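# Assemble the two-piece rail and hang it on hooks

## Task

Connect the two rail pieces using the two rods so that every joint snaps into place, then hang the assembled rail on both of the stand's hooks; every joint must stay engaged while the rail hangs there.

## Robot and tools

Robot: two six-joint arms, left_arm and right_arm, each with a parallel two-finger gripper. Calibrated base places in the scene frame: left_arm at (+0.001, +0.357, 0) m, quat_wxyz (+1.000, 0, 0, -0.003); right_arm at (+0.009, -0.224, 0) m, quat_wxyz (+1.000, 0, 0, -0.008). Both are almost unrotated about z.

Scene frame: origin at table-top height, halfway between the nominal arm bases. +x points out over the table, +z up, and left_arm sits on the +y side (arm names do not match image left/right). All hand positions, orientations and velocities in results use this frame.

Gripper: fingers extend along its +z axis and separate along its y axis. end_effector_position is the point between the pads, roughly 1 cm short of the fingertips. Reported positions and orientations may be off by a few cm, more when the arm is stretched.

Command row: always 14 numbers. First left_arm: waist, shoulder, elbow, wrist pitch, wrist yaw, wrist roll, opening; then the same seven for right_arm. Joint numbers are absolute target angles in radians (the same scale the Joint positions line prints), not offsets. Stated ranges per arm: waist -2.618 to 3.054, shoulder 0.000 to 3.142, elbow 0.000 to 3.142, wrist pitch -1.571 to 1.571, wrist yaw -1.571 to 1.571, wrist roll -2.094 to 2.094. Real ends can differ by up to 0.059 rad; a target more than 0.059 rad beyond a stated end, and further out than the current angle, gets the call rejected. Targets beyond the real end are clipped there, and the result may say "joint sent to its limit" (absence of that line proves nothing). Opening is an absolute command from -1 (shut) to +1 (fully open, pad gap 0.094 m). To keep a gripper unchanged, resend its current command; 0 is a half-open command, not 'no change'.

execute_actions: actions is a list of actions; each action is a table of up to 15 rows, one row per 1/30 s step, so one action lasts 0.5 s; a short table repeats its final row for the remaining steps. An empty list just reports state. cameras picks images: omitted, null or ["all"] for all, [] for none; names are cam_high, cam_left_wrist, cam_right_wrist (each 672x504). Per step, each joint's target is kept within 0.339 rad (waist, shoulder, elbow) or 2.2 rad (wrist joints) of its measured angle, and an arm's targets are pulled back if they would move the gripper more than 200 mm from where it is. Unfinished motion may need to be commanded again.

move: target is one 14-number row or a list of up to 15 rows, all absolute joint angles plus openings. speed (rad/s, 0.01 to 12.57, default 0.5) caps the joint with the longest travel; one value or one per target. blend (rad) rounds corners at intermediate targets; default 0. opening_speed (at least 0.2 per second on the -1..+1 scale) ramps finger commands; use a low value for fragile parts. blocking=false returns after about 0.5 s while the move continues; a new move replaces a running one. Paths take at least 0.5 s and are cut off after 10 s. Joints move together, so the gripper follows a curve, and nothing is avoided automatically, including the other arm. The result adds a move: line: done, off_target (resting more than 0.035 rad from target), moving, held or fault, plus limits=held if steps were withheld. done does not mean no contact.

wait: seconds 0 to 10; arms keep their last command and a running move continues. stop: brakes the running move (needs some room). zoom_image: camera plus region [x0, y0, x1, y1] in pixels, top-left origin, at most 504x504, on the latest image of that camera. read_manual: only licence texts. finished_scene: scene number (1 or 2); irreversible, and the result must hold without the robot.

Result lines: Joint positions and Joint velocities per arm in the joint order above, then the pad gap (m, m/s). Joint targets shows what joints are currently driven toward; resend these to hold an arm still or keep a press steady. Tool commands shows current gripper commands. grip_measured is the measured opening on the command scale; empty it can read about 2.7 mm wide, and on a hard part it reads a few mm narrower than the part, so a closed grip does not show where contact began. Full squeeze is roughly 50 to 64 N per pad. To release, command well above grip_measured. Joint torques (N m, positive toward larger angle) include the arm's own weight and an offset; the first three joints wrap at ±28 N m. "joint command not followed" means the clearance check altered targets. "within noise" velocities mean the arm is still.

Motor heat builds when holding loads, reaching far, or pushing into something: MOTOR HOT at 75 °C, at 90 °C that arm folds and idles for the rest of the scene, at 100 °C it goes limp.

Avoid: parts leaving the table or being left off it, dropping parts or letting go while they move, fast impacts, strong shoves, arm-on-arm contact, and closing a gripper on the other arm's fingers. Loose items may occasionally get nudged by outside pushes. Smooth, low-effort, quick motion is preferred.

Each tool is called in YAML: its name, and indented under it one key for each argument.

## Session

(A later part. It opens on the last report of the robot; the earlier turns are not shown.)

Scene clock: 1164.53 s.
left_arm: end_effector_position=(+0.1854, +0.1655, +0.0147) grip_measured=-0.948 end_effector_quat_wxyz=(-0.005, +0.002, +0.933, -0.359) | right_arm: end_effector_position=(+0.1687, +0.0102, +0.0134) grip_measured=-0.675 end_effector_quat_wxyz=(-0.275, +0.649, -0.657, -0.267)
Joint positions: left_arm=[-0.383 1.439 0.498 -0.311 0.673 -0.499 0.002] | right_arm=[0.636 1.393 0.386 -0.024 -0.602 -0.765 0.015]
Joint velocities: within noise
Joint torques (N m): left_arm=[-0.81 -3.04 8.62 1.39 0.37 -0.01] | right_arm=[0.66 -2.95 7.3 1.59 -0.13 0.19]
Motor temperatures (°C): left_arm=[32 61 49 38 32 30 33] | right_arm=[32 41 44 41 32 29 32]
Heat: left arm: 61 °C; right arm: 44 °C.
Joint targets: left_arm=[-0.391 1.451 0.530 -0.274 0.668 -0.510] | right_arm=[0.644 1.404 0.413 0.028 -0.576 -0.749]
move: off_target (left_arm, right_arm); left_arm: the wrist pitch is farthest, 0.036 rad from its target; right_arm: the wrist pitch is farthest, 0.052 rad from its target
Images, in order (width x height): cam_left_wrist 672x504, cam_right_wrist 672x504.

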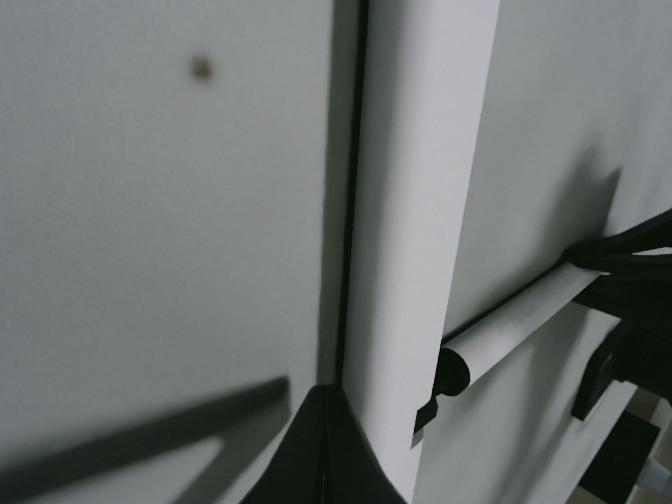

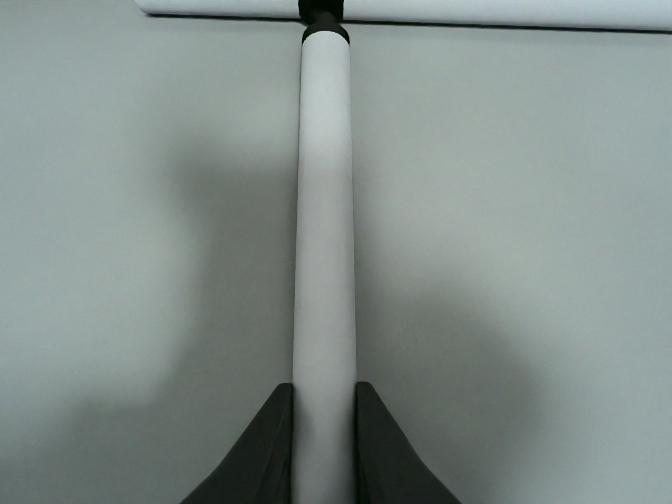

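move:
  target: [-0.42, 1.456, 0.535, -0.263, 0.668, -0.51, -0.95, 0.658, 1.411, 0.416, 0.04, -0.572, -0.74, -0.9]
  speed: 0.1
  cameras: ["cam_left_wrist", "cam_right_wrist"]

zoom_image:
  camera: "cam_right_wrist"
  region: [220, 0, 430, 120]

Scene clock: 1180.17 s.
left_arm: end_effector_position=(+0.1805, +0.1586, +0.0153) grip_measured=-0.948 end_effector_quat_wxyz=(-0.007, +0.019, +0.933, -0.360) | right_arm: end_effector_position=(+0.1687, +0.0131, +0.0133) grip_measured=-0.675 end_effector_quat_wxyz=(-0.275, +0.650, -0.656, -0.266)
Joint positions: left_arm=[-0.417 1.439 0.498 -0.302 0.673 -0.499 0.002] | right_arm=[0.649 1.401 0.39 -0.012 -0.596 -0.756 0.015]
Joint velocities: within noise
Joint torques (N m): left_arm=[-0.76 -2.63 9.03 1.42 0.37 -0.01] | right_arm=[0.73 -3.02 7.31 1.59 -0.13 0.18]
Motor temperatures (°C): left_arm=[32 58 54 38 32 30 33] | right_arm=[32 41 45 41 32 29 33]
Heat: left arm: 58 °C; right arm: 45 °C.
Joint targets: left_arm=[-0.424 1.456 0.535 -0.263 0.668 -0.510] | right_arm=[0.657 1.412 0.416 0.040 -0.573 -0.741]
move: off_target (left_arm, right_arm); left_arm: the wrist pitch is farthest, 0.039 rad from its target; right_arm: the wrist pitch is farthest, 0.052 rad from its target
Images, in order (width x height): cam_left_wrist 672x504, cam_right_wrist 672x504.

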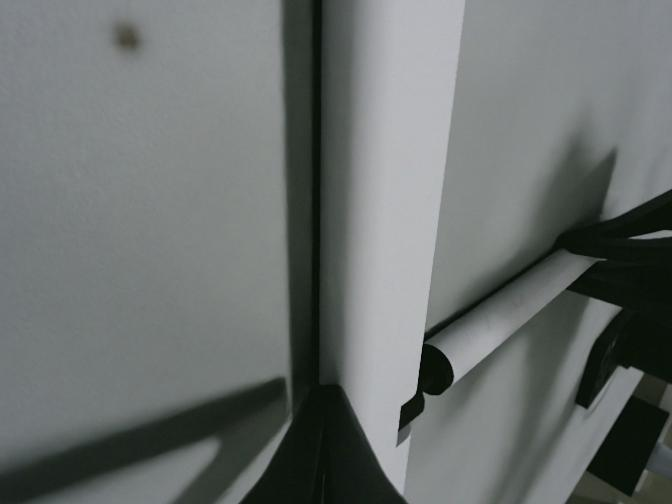

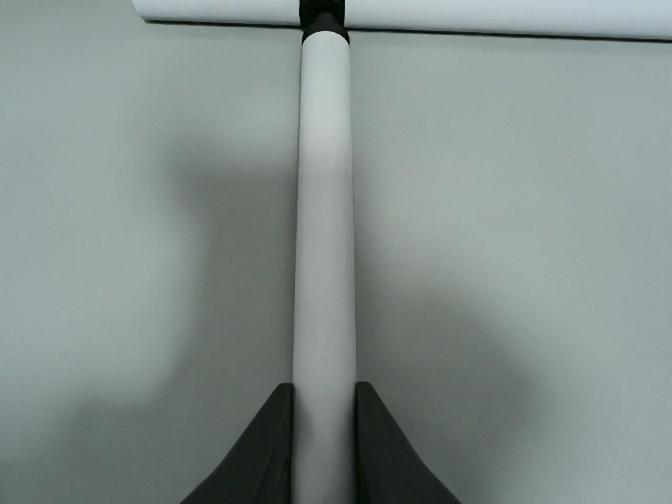

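Scaled by 2.400.

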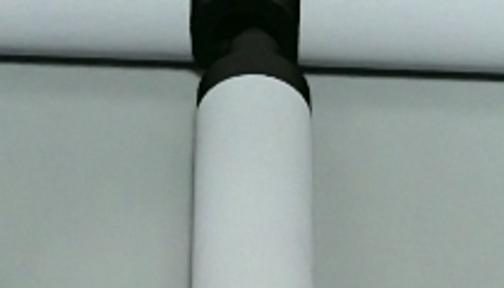

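move:
  target: [-0.441, 1.456, 0.548, -0.18, 0.735, -0.51, -0.95, 0.688, 1.419, 0.445, 0.16, -0.62, -0.735, -0.9]
  speed: 0.06
  cameras: ["cam_left_wrist", "cam_right_wrist"]

zoom_image:
  camera: "cam_right_wrist"
  region: [220, 0, 430, 120]

Scene clock: 1215.53 s.
left_arm: end_effector_position=(+0.1927, +0.1431, +0.0294) grip_measured=-0.948 end_effector_quat_wxyz=(+0.020, +0.045, +0.917, -0.395) | right_arm: end_effector_position=(+0.1698, +0.0240, +0.0165) grip_measured=-0.675 end_effector_quat_wxyz=(-0.287, +0.658, -0.642, -0.268)
Joint positions: left_arm=[-0.429 1.442 0.514 -0.221 0.718 -0.499 0.002] | right_arm=[0.679 1.421 0.4 0.034 -0.593 -0.749 0.015]
Joint velocities: within noise
Joint torques (N m): left_arm=[-0.83 -3.17 8.96 1.59 0.6 -0.01] | right_arm=[0.72 -4.33 9.01 2.31 -0.59 0.19]
Motor temperatures (°C): left_arm=[31 55 59 39 32 30 33] | right_arm=[32 41 45 43 32 29 33]
Heat: left arm: 59 °C; right arm: 45 °C.
Joint targets: left_arm=[-0.437 1.455 0.548 -0.180 0.735 -0.510] | right_arm=[0.688 1.418 0.445 0.159 -0.620 -0.734]
move: off_target (left_arm, right_arm); left_arm: the wrist pitch is farthest, 0.041 rad from its target; right_arm: the wrist pitch is farthest, 0.126 rad from its target
Images, in order (width x height): cam_left_wrist 672x504, cam_right_wrist 672x504.

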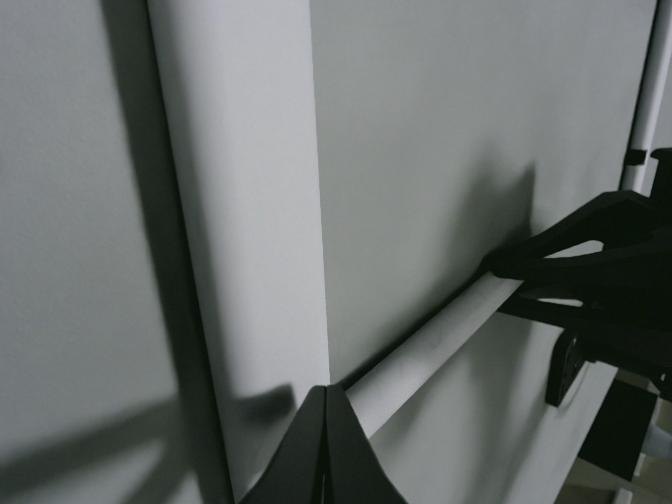

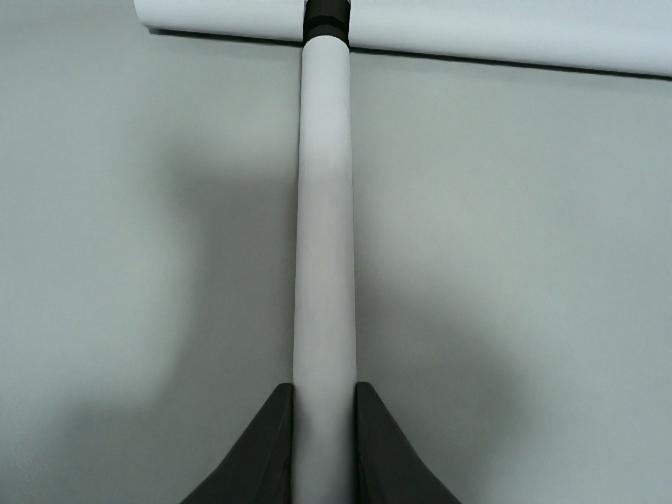

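Scaled by 2.400.

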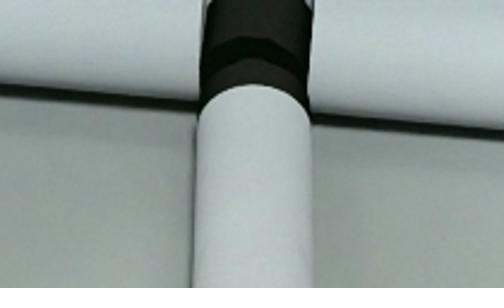

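move:
  target:
    - [-0.42, 1.43, 0.62, -0.33, 0.70, -0.50, -0.95, 0.684, 1.425, 0.425, 0.075, -0.60, -0.74, -0.9]
    - [-0.27, 1.40, 0.68, -0.46, 0.69, -0.46, -0.95, 0.684, 1.425, 0.425, 0.075, -0.60, -0.74, -0.9]
  speed: 0.3

zoom_image:
  camera: "cam_high"
  region: [240, 230, 400, 370]

zoom_image:
  camera: "cam_right_wrist"
  region: [220, 0, 430, 120]

Scene clock: 1253.70 s.
left_arm: end_effector_position=(+0.2310, +0.1737, +0.0563) grip_measured=-0.948 end_effector_quat_wxyz=(+0.034, -0.026, +0.923, -0.383) | right_arm: end_effector_position=(+0.1694, +0.0236, +0.0146) grip_measured=-0.675 end_effector_quat_wxyz=(-0.284, +0.659, -0.643, -0.267)
Joint positions: left_arm=[-0.274 1.421 0.647 -0.425 0.713 -0.477 0.002] | right_arm=[0.681 1.427 0.4 0.034 -0.59 -0.749 0.015]
Joint velocities: within noise
Joint torques (N m): left_arm=[0.23 -6.05 9.37 0.79 0.2 0.33] | right_arm=[0.39 -4.19 7.12 1.53 -0.44 0.11]
Motor temperatures (°C): left_arm=[31 54 60 39 32 30 33] | right_arm=[31 41 48 50 32 29 33]
Heat: left arm: 60 °C; right arm: 50 °C.
Joint targets: left_arm=[-0.270 1.400 0.681 -0.460 0.691 -0.460] | right_arm=[0.685 1.426 0.425 0.075 -0.600 -0.740]
move: off_target (right_arm); right_arm: the wrist pitch is farthest, 0.041 rad from its target

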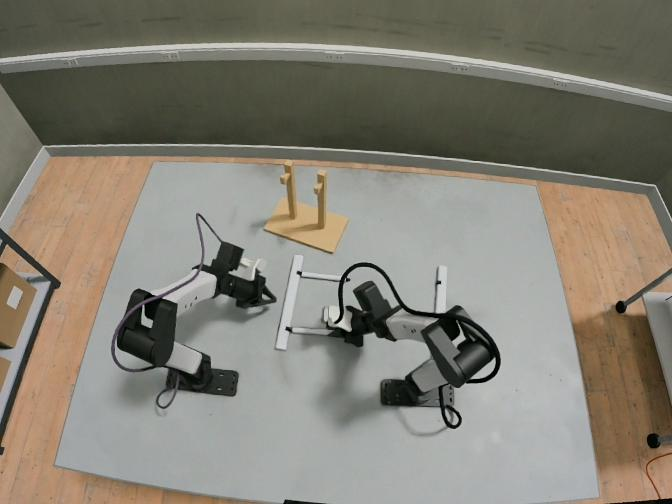

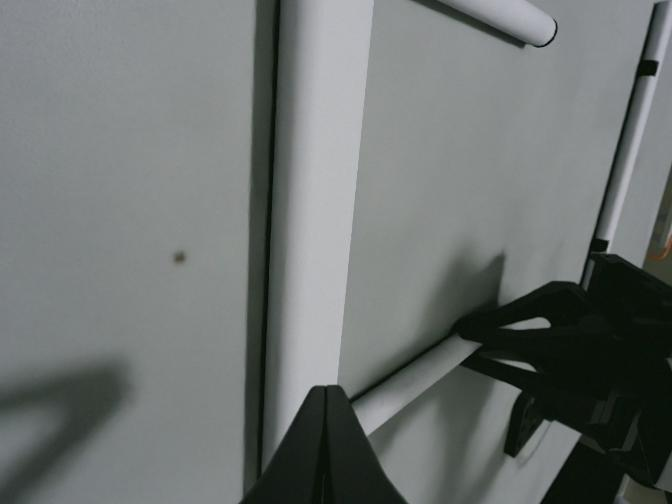

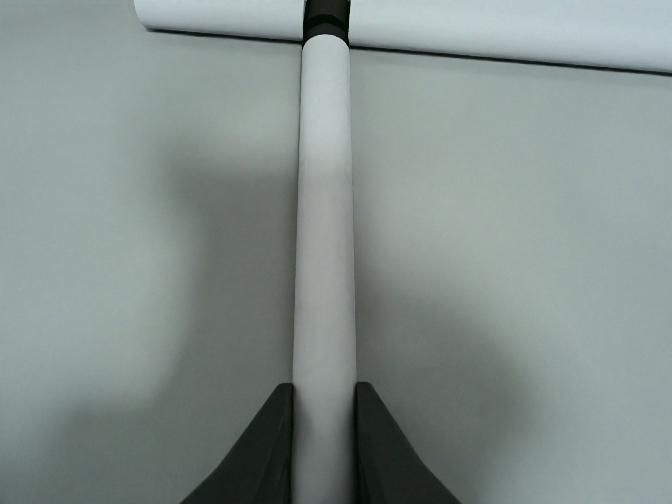

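Scaled by 3.150.

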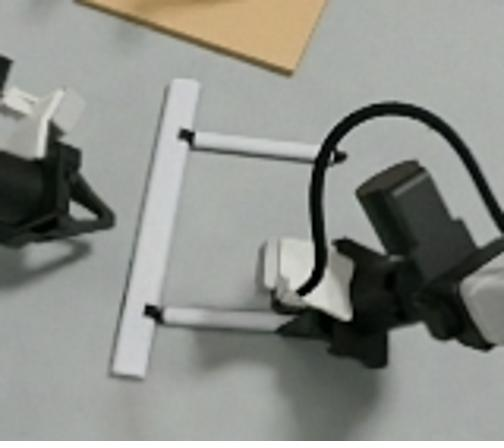

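Scaled by 2.400.

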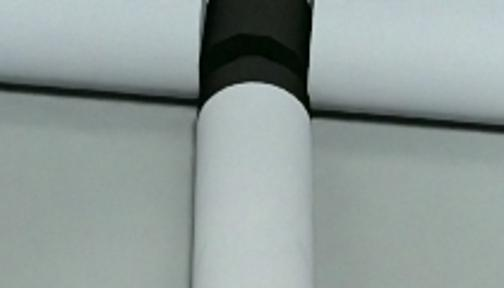

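move:
  target:
    - [-0.36, 1.38, 0.55, -0.34, 0.67, -0.52, -0.95, 0.684, 1.425, 0.425, 0.075, -0.60, -0.70, -0.9]
    - [-0.391, 1.367, 0.433, -0.261, 0.66, -0.526, -0.95, 0.684, 1.425, 0.425, 0.075, -0.60, -0.70, -0.9]
  speed: [0.3, 0.2]
  cameras: ["cam_left_wrist", "cam_right_wrist"]

Scene clock: 1272.77 s.
left_arm: end_effector_position=(+0.1749, +0.1665, +0.0159) grip_measured=-0.948 end_effector_quat_wxyz=(-0.003, +0.002, +0.931, -0.366) | right_arm: end_effector_position=(+0.1681, +0.0245, +0.0145) grip_measured=-0.675 end_effector_quat_wxyz=(-0.279, +0.651, -0.652, -0.271)
Joint positions: left_arm=[-0.391 1.387 0.452 -0.299 0.682 -0.514 0.002] | right_arm=[0.687 1.427 0.4 0.034 -0.588 -0.718 0.015]
Joint velocities: within noise
Joint torques (N m): left_arm=[-0.8 -5.27 4.34 1.44 0.19 -0.01] | right_arm=[0.25 -4.29 7.16 1.54 -0.45 0.21]
Motor temperatures (°C): left_arm=[31 55 57 38 32 30 33] | right_arm=[31 41 48 47 32 29 33]
Heat: left arm: 57 °C; right arm: 48 °C.
Joint targets: left_arm=[-0.398 1.367 0.433 -0.260 0.659 -0.526] | right_arm=[0.690 1.425 0.425 0.075 -0.599 -0.701]
move: off_target (left_arm, right_arm); left_arm: the wrist pitch is farthest, 0.038 rad from its target; right_arm: the wrist pitch is farthest, 0.041 rad from its target
Images, in order (width x height): cam_left_wrist 672x504, cam_right_wrist 672x504.

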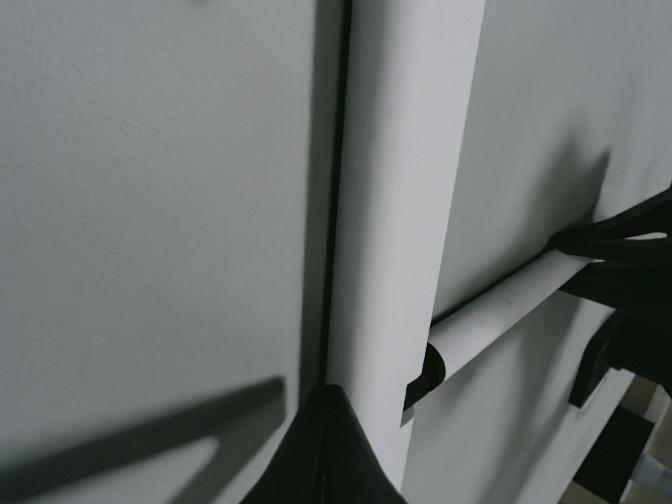

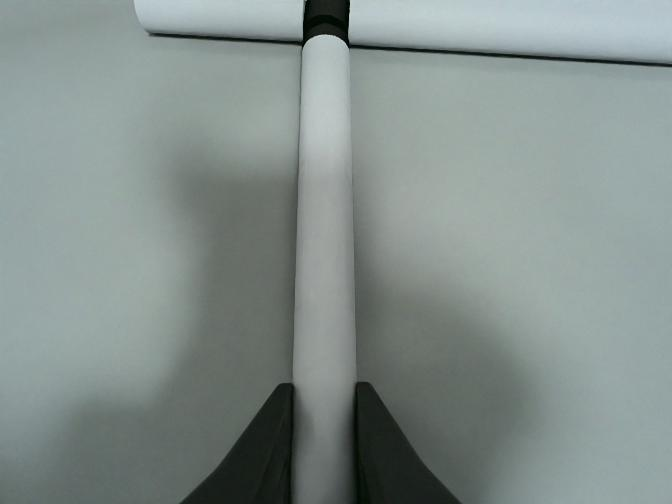

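move:
  target:
    - [-0.408, 1.424, 0.433, -0.228, 0.66, -0.526, -0.95, 0.738, 1.352, 0.337, 0.125, -0.505, -0.60, -0.9]
  speed: 0.1
  cameras: ["cam_left_wrist", "cam_right_wrist"]

zoom_image:
  camera: "cam_right_wrist"
  region: [220, 0, 430, 120]

Scene clock: 1295.93 s.
left_arm: end_effector_position=(+0.1777, +0.1653, +0.0123) grip_measured=-0.948 end_effector_quat_wxyz=(-0.002, +0.003, +0.930, -0.366) | right_arm: end_effector_position=(+0.1617, +0.0214, +0.0136) grip_measured=-0.675 end_effector_quat_wxyz=(-0.282, +0.631, -0.674, -0.260)
Joint positions: left_arm=[-0.391 1.413 0.452 -0.27 0.682 -0.514 0.002] | right_arm=[0.725 1.369 0.351 0.063 -0.527 -0.624 0.015]
Joint velocities: within noise
Joint torques (N m): left_arm=[-0.96 -2.73 4.23 1.47 0.21 -0.01] | right_arm=[0.59 -5.18 3.58 1.81 -0.11 0.21]
Motor temperatures (°C): left_arm=[31 55 54 40 31 30 33] | right_arm=[31 40 47 46 32 29 33]
Heat: left arm: 55 °C; right arm: 47 °C.
Joint targets: left_arm=[-0.400 1.425 0.433 -0.228 0.661 -0.526] | right_arm=[0.732 1.351 0.337 0.127 -0.505 -0.607]
move: off_target (left_arm, right_arm); left_arm: the wrist pitch is farthest, 0.042 rad from its target; right_arm: the wrist pitch is farthest, 0.062 rad from its target
Images, in order (width x height): cam_left_wrist 672x504, cam_right_wrist 672x504.

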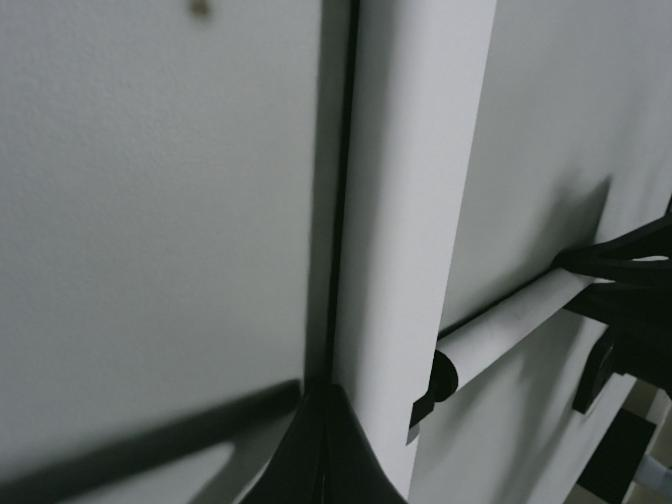

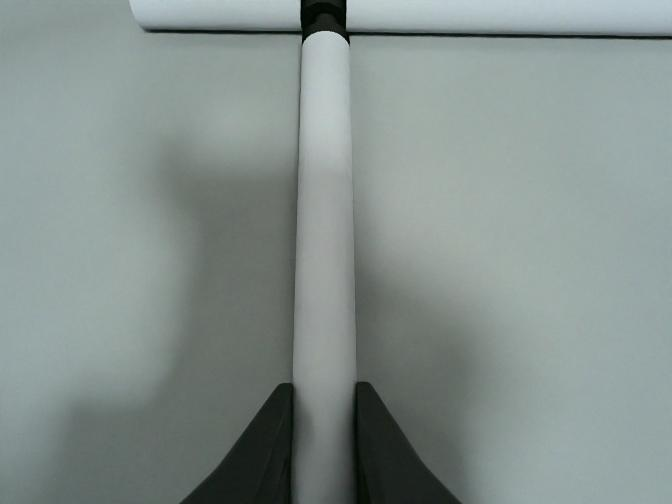

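Scaled by 2.400.

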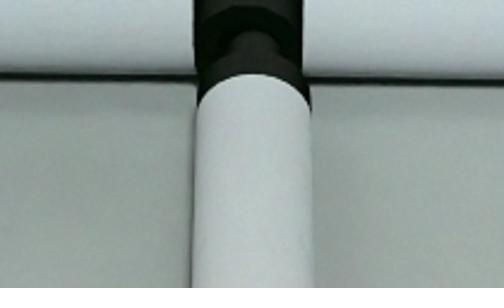

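move:
  target:
    - [-0.424, 1.439, 0.487, -0.214, 0.66, -0.526, -0.95, 0.747, 1.395, 0.385, 0.14, -0.50, -0.59, -0.9]
  speed: 0.1
  cameras: ["cam_left_wrist", "cam_right_wrist"]

zoom_image:
  camera: "cam_right_wrist"
  region: [220, 0, 430, 120]

Scene clock: 1308.13 s.
left_arm: end_effector_position=(+0.1754, +0.1628, +0.0086) grip_measured=-0.948 end_effector_quat_wxyz=(-0.004, +0.011, +0.933, -0.360) | right_arm: end_effector_position=(+0.1619, +0.0246, +0.0134) grip_measured=-0.675 end_effector_quat_wxyz=(-0.282, +0.631, -0.674, -0.261)
Joint positions: left_arm=[-0.412 1.427 0.452 -0.259 0.669 -0.514 0.002] | right_arm=[0.736 1.381 0.357 0.074 -0.522 -0.614 0.015]
Joint velocities: within noise
Joint torques (N m): left_arm=[-1.17 -2.84 8.72 1.49 0.32 -0.02] | right_arm=[0.85 -2.63 7.5 1.84 -0.11 0.24]
Motor temperatures (°C): left_arm=[31 54 53 40 31 30 33] | right_arm=[31 41 46 48 32 29 33]
Heat: left arm: 54 °C; right arm: 48 °C.
Joint targets: left_arm=[-0.424 1.438 0.487 -0.215 0.660 -0.526] | right_arm=[0.746 1.395 0.385 0.139 -0.500 -0.594]
move: off_target (left_arm, right_arm); left_arm: the wrist pitch is farthest, 0.045 rad from its target; right_arm: the wrist pitch is farthest, 0.066 rad from its target
Images, in order (width x height): cam_left_wrist 672x504, cam_right_wrist 672x504.

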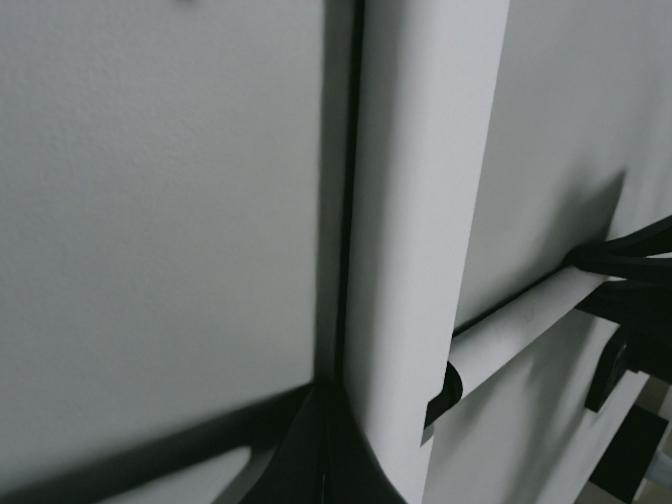

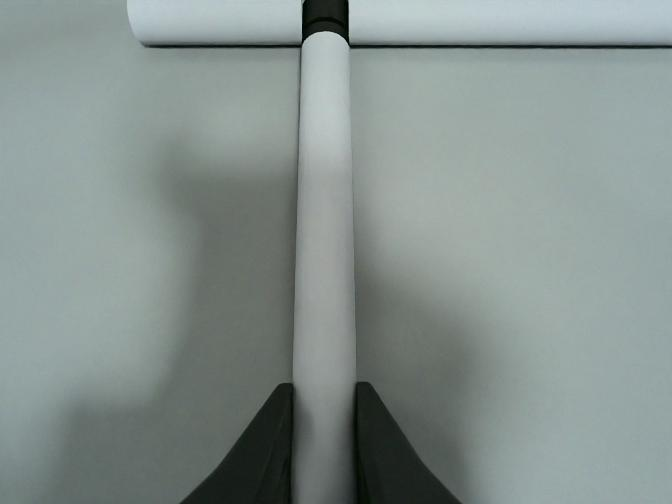

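Scaled by 2.400.

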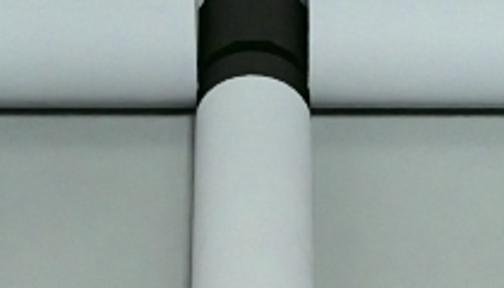

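move:
  target:
    - [-0.447, 1.439, 0.487, -0.165, 0.727, -0.526, -0.95, 0.766, 1.397, 0.408, 0.25, -0.558, -0.59, -0.9]
  speed: 0.06
  cameras: ["cam_left_wrist", "cam_right_wrist"]

zoom_image:
  camera: "cam_right_wrist"
  region: [260, 0, 400, 80]

Scene clock: 1317.17 s.
left_arm: end_effector_position=(+0.1752, +0.1615, +0.0088) grip_measured=-0.948 end_effector_quat_wxyz=(-0.003, +0.015, +0.933, -0.360) | right_arm: end_effector_position=(+0.1623, +0.0279, +0.0149) grip_measured=-0.675 end_effector_quat_wxyz=(-0.286, +0.631, -0.671, -0.263)
Joint positions: left_arm=[-0.419 1.427 0.452 -0.254 0.667 -0.514 0.002] | right_arm=[0.744 1.385 0.359 0.091 -0.522 -0.606 0.015]
Joint velocities: within noise
Joint torques (N m): left_arm=[-2.8 -2.84 8.73 1.94 1 -0.01] | right_arm=[1.95 -2.92 9.5 2.7 -0.63 0.21]
Motor temperatures (°C): left_arm=[31 54 54 40 31 30 33] | right_arm=[31 40 46 48 31 29 33]
Heat: left arm: 54 °C; right arm: 48 °C.
Joint targets: left_arm=[-0.447 1.439 0.487 -0.165 0.726 -0.526] | right_arm=[0.766 1.397 0.408 0.249 -0.558 -0.589]
move: off_target (left_arm, right_arm); left_arm: the wrist pitch is farthest, 0.089 rad from its target; right_arm: the wrist pitch is farthest, 0.159 rad from its target
Images, in order (width x height): cam_left_wrist 672x504, cam_right_wrist 672x504.

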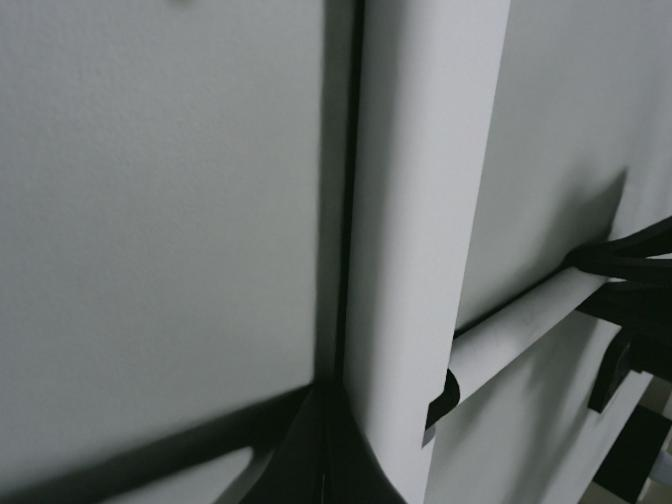

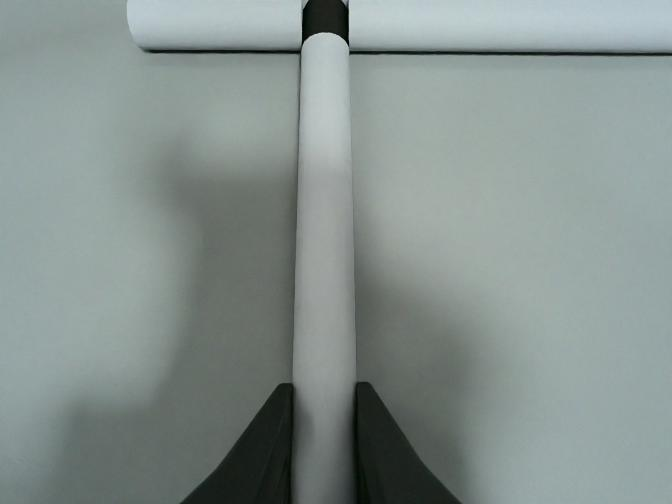

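Scaled by 3.600.

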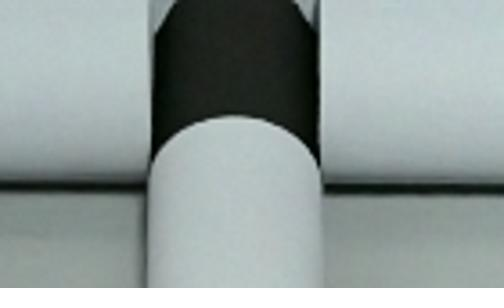

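move:
  target:
    - [-0.42, 1.435, 0.47, -0.22, 0.67, -0.52, -0.95, 0.747, 1.392, 0.382, 0.13, -0.515, -0.59, -0.9]
    - [-0.42, 1.435, 0.47, -0.22, 0.67, -0.52, -0.95, 0.747, 1.392, 0.382, 0.13, -0.515, -0.59, 0.3]
    - [-0.27, 1.40, 0.68, -0.44, 0.69, -0.46, -0.95, 0.44, 1.20, 0.54, -0.44, -0.74, -0.99, 0.3]
    - [-0.13, 1.947, 1.25, -0.70, 0.735, -0.19, -0.95, 0.27, 1.96, 1.33, -0.66, -0.77, -1.20, 0.3]
  speed: [0.15, 0.3, 0.5, 0.7]
  blend: [0, 0, 0.1, 0]
  opening_speed: 1.0

zoom_image:
  camera: "cam_high"
  region: [240, 230, 400, 370]

Scene clock: 1340.03 s.
left_arm: end_effector_position=(+0.3554, +0.1927, +0.0447) grip_measured=-0.948 end_effector_quat_wxyz=(+0.024, +0.002, +0.933, -0.359) | right_arm: end_effector_position=(+0.3714, -0.0090, +0.0606) grip_measured=+0.298 end_effector_quat_wxyz=(-0.273, +0.643, -0.667, -0.261)
Joint positions: left_arm=[-0.135 1.93 1.213 -0.67 0.716 -0.207 0.002] | right_arm=[0.274 1.956 1.293 -0.627 -0.731 -1.167 0.061]
Joint velocities: within noise
Joint torques (N m): left_arm=[0.14 -7.06 9.44 0.52 0.68 0.32] | right_arm=[-0.28 -9.11 8.85 0.39 -0.8 -0.23]
Motor temperatures (°C): left_arm=[32 53 57 42 32 30 33] | right_arm=[32 40 49 49 32 29 33]
Heat: left arm: 57 °C; right arm: 49 °C.
Joint targets: left_arm=[-0.131 1.948 1.249 -0.699 0.736 -0.190] | right_arm=[0.271 1.960 1.330 -0.659 -0.770 -1.189]
move: off_target (left_arm, right_arm); target 2's new numbers were sent with right_arm's wrist pitch 0.039 rad from that target; left_arm: the elbow is farthest, 0.037 rad from its target; right_arm: the wrist yaw is farthest, 0.039 rad from its target

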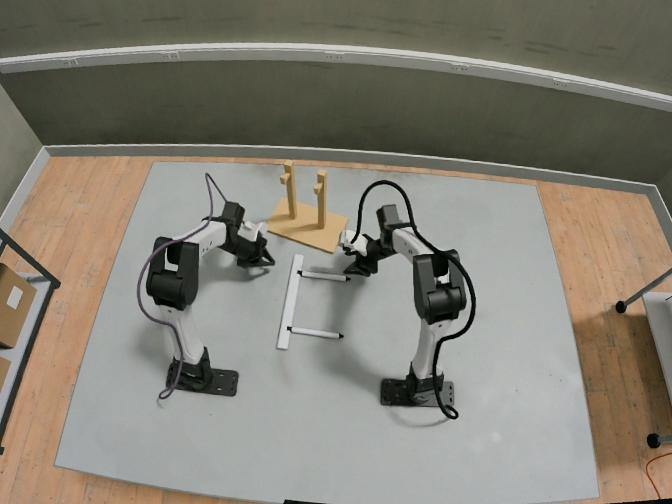

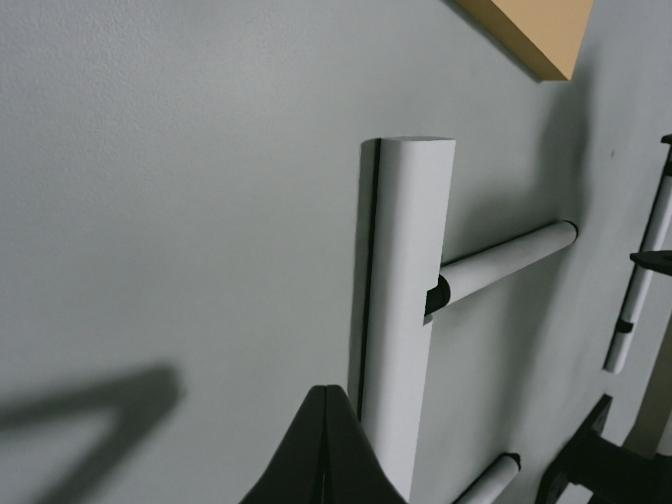

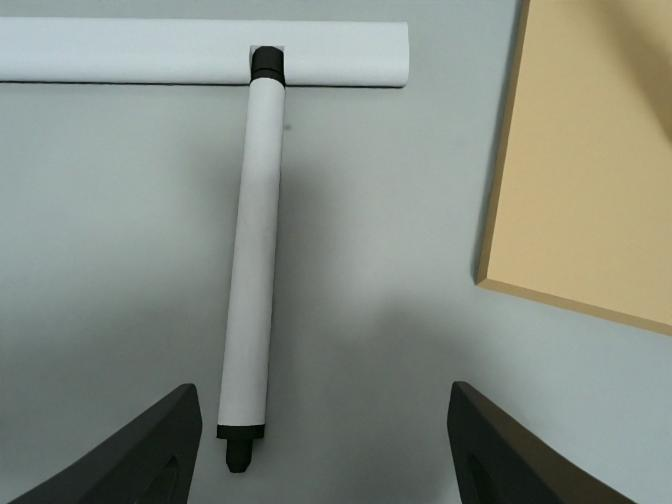

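Scaled by 3.150.

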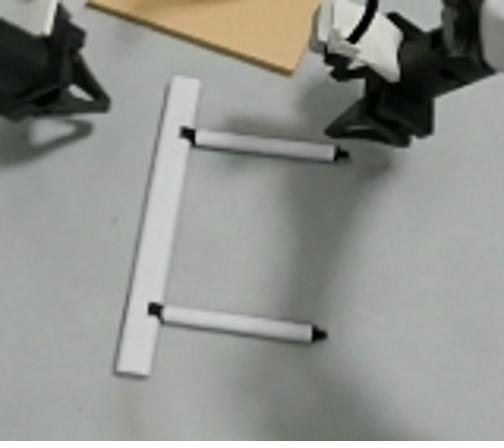

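zoom_image:
  camera: "cam_right_wrist"
  region: [200, 0, 340, 120]

Scaled by 3.600.

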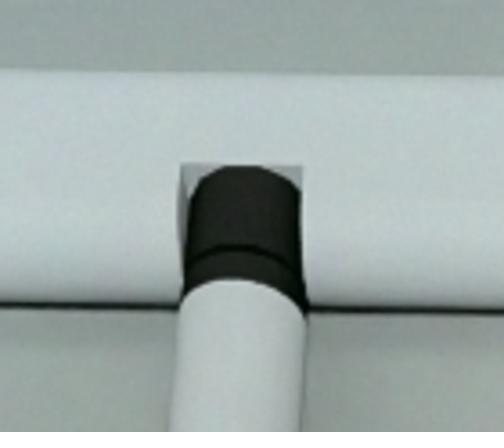

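move:
  target:
    - [-0.20, 2.02, 1.185, -0.515, 0.71, -0.32, -0.95, 0.355, 1.968, 1.072, -0.305, -0.69, -1.055, 0.3]
    - [-0.228, 2.03, 1.165, -0.49, 0.71, -0.33, -0.95, 0.355, 1.968, 1.072, -0.305, -0.69, -1.055, 0.3]
  speed: [0.3, 0.2]
  cameras: ["cam_left_wrist", "cam_right_wrist"]

Scene clock: 1368.40 s.
left_arm: end_effector_position=(+0.3493, +0.1546, +0.0138) grip_measured=-0.948 end_effector_quat_wxyz=(+0.002, +0.003, +0.932, -0.363) | right_arm: end_effector_position=(+0.3426, +0.0104, +0.0159) grip_measured=+0.298 end_effector_quat_wxyz=(-0.271, +0.643, -0.668, -0.259)
Joint positions: left_arm=[-0.236 2.011 1.184 -0.524 0.716 -0.319 0.002] | right_arm=[0.351 1.958 1.086 -0.357 -0.703 -1.071 0.061]
Joint velocities: within noise
Joint torques (N m): left_arm=[-0.29 -7.47 4.51 1.16 0.4 -0.02] | right_arm=[0.61 -8.06 3.75 1.25 -0.32 0.18]
Motor temperatures (°C): left_arm=[31 58 57 38 32 30 33] | right_arm=[31 48 47 43 32 29 32]
Heat: left arm: 58 °C; right arm: 48 °C.
Joint targets: left_arm=[-0.238 2.030 1.165 -0.490 0.710 -0.331] | right_arm=[0.358 1.969 1.072 -0.304 -0.689 -1.056]
move: off_target (right_arm); right_arm: the wrist pitch is farthest, 0.052 rad from its target
Images, in order (width x height): cam_left_wrist 672x504, cam_right_wrist 672x504.

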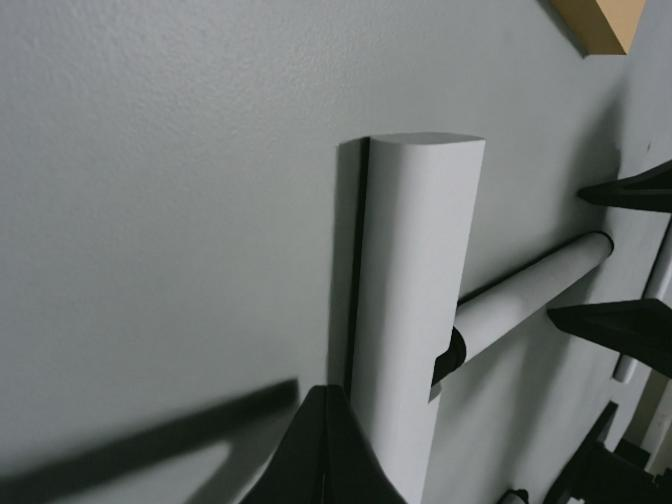

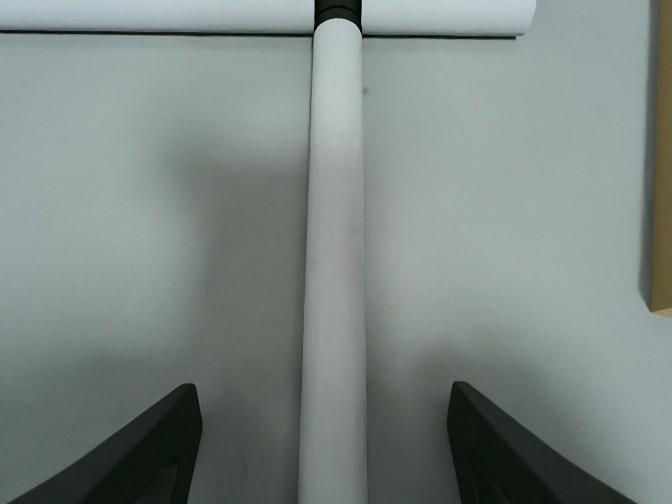

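move:
  target:
    - [-0.228, 2.03, 1.165, -0.49, 0.71, -0.33, -0.95, 0.355, 1.968, 1.072, -0.305, -0.69, -1.055, -0.9]
    - [-0.262, 2.04, 1.178, -0.488, 0.72, -0.325, -0.95, 0.36, 1.968, 1.075, -0.305, -0.70, -1.055, -0.9]
  speed: [0.15, 0.1]
  opening_speed: 0.8
  cameras: ["cam_left_wrist", "cam_right_wrist"]

zoom_image:
  camera: "cam_right_wrist"
  region: [260, 0, 400, 80]

Scene clock: 1380.00 s.
left_arm: end_effector_position=(+0.3451, +0.1484, +0.0111) grip_measured=-0.948 end_effector_quat_wxyz=(-0.004, +0.010, +0.932, -0.362) | right_arm: end_effector_position=(+0.3439, +0.0100, +0.0160) grip_measured=-0.676 end_effector_quat_wxyz=(-0.273, +0.642, -0.669, -0.258)
Joint positions: left_arm=[-0.254 2.019 1.184 -0.523 0.716 -0.319 0.002] | right_arm=[0.349 1.958 1.086 -0.353 -0.702 -1.068 0.015]
Joint velocities: within noise
Joint torques (N m): left_arm=[-0.94 -7.35 5.56 1.16 0.5 0.06] | right_arm=[0.77 -8.18 4.01 1.22 -0.42 0.17]
Motor temperatures (°C): left_arm=[31 58 56 38 32 30 33] | right_arm=[31 49 46 44 32 29 32]
Heat: left arm: 58 °C; right arm: 49 °C.
Joint targets: left_arm=[-0.263 2.040 1.178 -0.489 0.720 -0.325] | right_arm=[0.358 1.968 1.075 -0.305 -0.701 -1.054]
move: off_target (right_arm); right_arm: the wrist pitch is farthest, 0.048 rad from its target
Images, in order (width x height): cam_left_wrist 672x504, cam_right_wrist 672x504.

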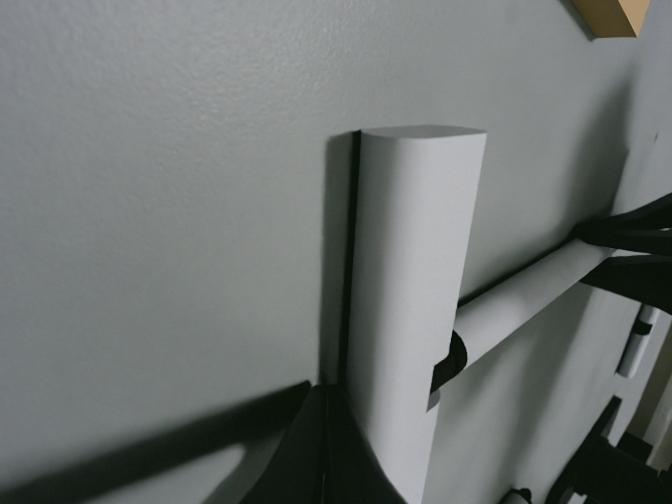

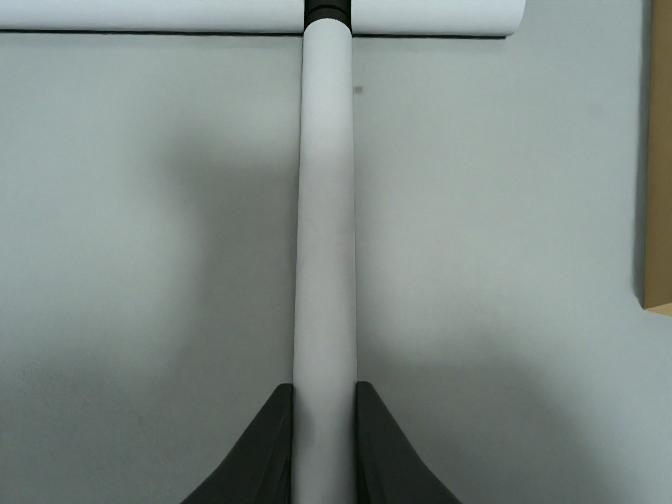

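Scaled by 3.600.

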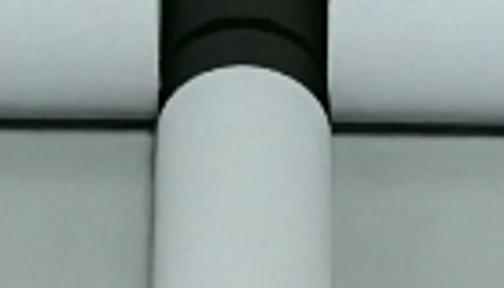

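move:
  target:
    - [-0.312, 2.043, 1.182, -0.445, 0.79, -0.325, -0.95, 0.402, 1.972, 1.09, -0.245, -0.775, -1.055, -0.9]
  speed: 0.06
  cameras: ["cam_left_wrist", "cam_right_wrist"]

zoom_image:
  camera: "cam_right_wrist"
  region: [260, 0, 400, 80]

Scene clock: 1387.40 s.
left_arm: end_effector_position=(+0.3459, +0.1469, +0.0114) grip_measured=-0.948 end_effector_quat_wxyz=(-0.001, +0.013, +0.932, -0.363) | right_arm: end_effector_position=(+0.3438, +0.0125, +0.0166) grip_measured=-0.676 end_effector_quat_wxyz=(-0.275, +0.644, -0.665, -0.257)
Joint positions: left_arm=[-0.258 2.019 1.184 -0.515 0.716 -0.319 0.002] | right_arm=[0.356 1.958 1.086 -0.345 -0.702 -1.068 0.015]
Joint velocities: within noise
Joint torques (N m): left_arm=[-4.03 -7.08 5.96 1.53 1.2 0.06] | right_arm=[3.73 -7.88 5.42 1.7 -1.1 0.16]
Motor temperatures (°C): left_arm=[31 59 55 39 32 30 33] | right_arm=[31 49 46 44 32 29 32]
Heat: left arm: 59 °C; right arm: 49 °C.
Joint targets: left_arm=[-0.300 2.043 1.182 -0.444 0.790 -0.325] | right_arm=[0.398 1.972 1.090 -0.246 -0.775 -1.055]
move: off_target (left_arm, right_arm); left_arm: the wrist yaw is farthest, 0.074 rad from its target; right_arm: the wrist pitch is farthest, 0.100 rad from its target
Images, in order (width x height): cam_left_wrist 672x504, cam_right_wrist 672x504.

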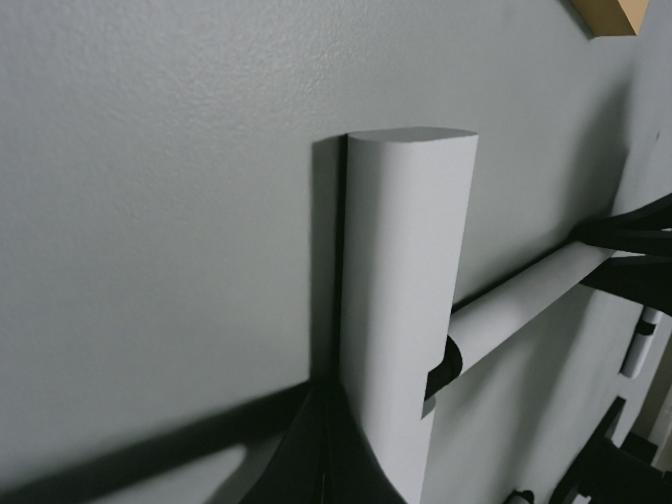

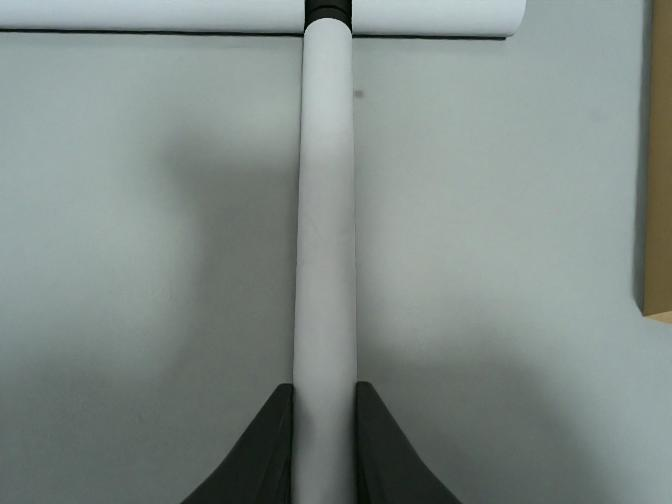

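Scaled by 3.600.

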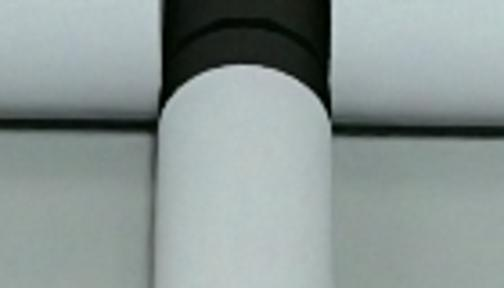

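move:
  target:
    - [-0.355, 2.045, 1.184, -0.40, 0.855, -0.325, -0.95, 0.444, 1.974, 1.10, -0.185, -0.85, -1.055, -0.9]
  speed: 0.08
  cameras: ["cam_right_wrist"]

zoom_image:
  camera: "cam_right_wrist"
  region: [260, 0, 400, 80]

Scene clock: 1393.47 s.
left_arm: end_effector_position=(+0.3453, +0.1448, +0.0103) grip_measured=-0.948 end_effector_quat_wxyz=(-0.002, +0.016, +0.932, -0.363) | right_arm: end_effector_position=(+0.3432, +0.0153, +0.0168) grip_measured=-0.676 end_effector_quat_wxyz=(-0.276, +0.647, -0.663, -0.257)
Joint positions: left_arm=[-0.264 2.022 1.184 -0.511 0.715 -0.319 0.002] | right_arm=[0.363 1.958 1.086 -0.339 -0.7 -1.066 0.015]
Joint velocities: within noise
Joint torques (N m): left_arm=[-8.55 -7.24 6.11 1.91 1.85 0.06] | right_arm=[7.24 -7.71 6.35 2.21 -1.79 0.13]
Motor temperatures (°C): left_arm=[32 60 55 39 32 30 33] | right_arm=[32 49 45 45 32 29 32]
Heat: left arm: 60 °C; right arm: 49 °C.
Joint targets: left_arm=[-0.355 2.044 1.184 -0.400 0.854 -0.325] | right_arm=[0.445 1.974 1.100 -0.186 -0.848 -1.056]
move: off_target (left_arm, right_arm); left_arm: the wrist yaw is farthest, 0.140 rad from its target; right_arm: the wrist pitch is farthest, 0.154 rad from its target
Images, in order (width x height): cam_right_wrist 672x504.

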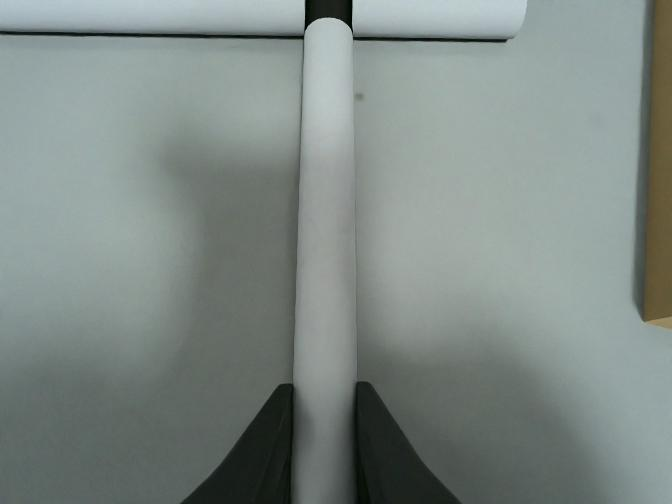

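Scaled by 3.600.

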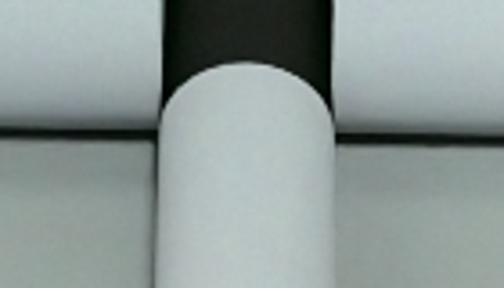

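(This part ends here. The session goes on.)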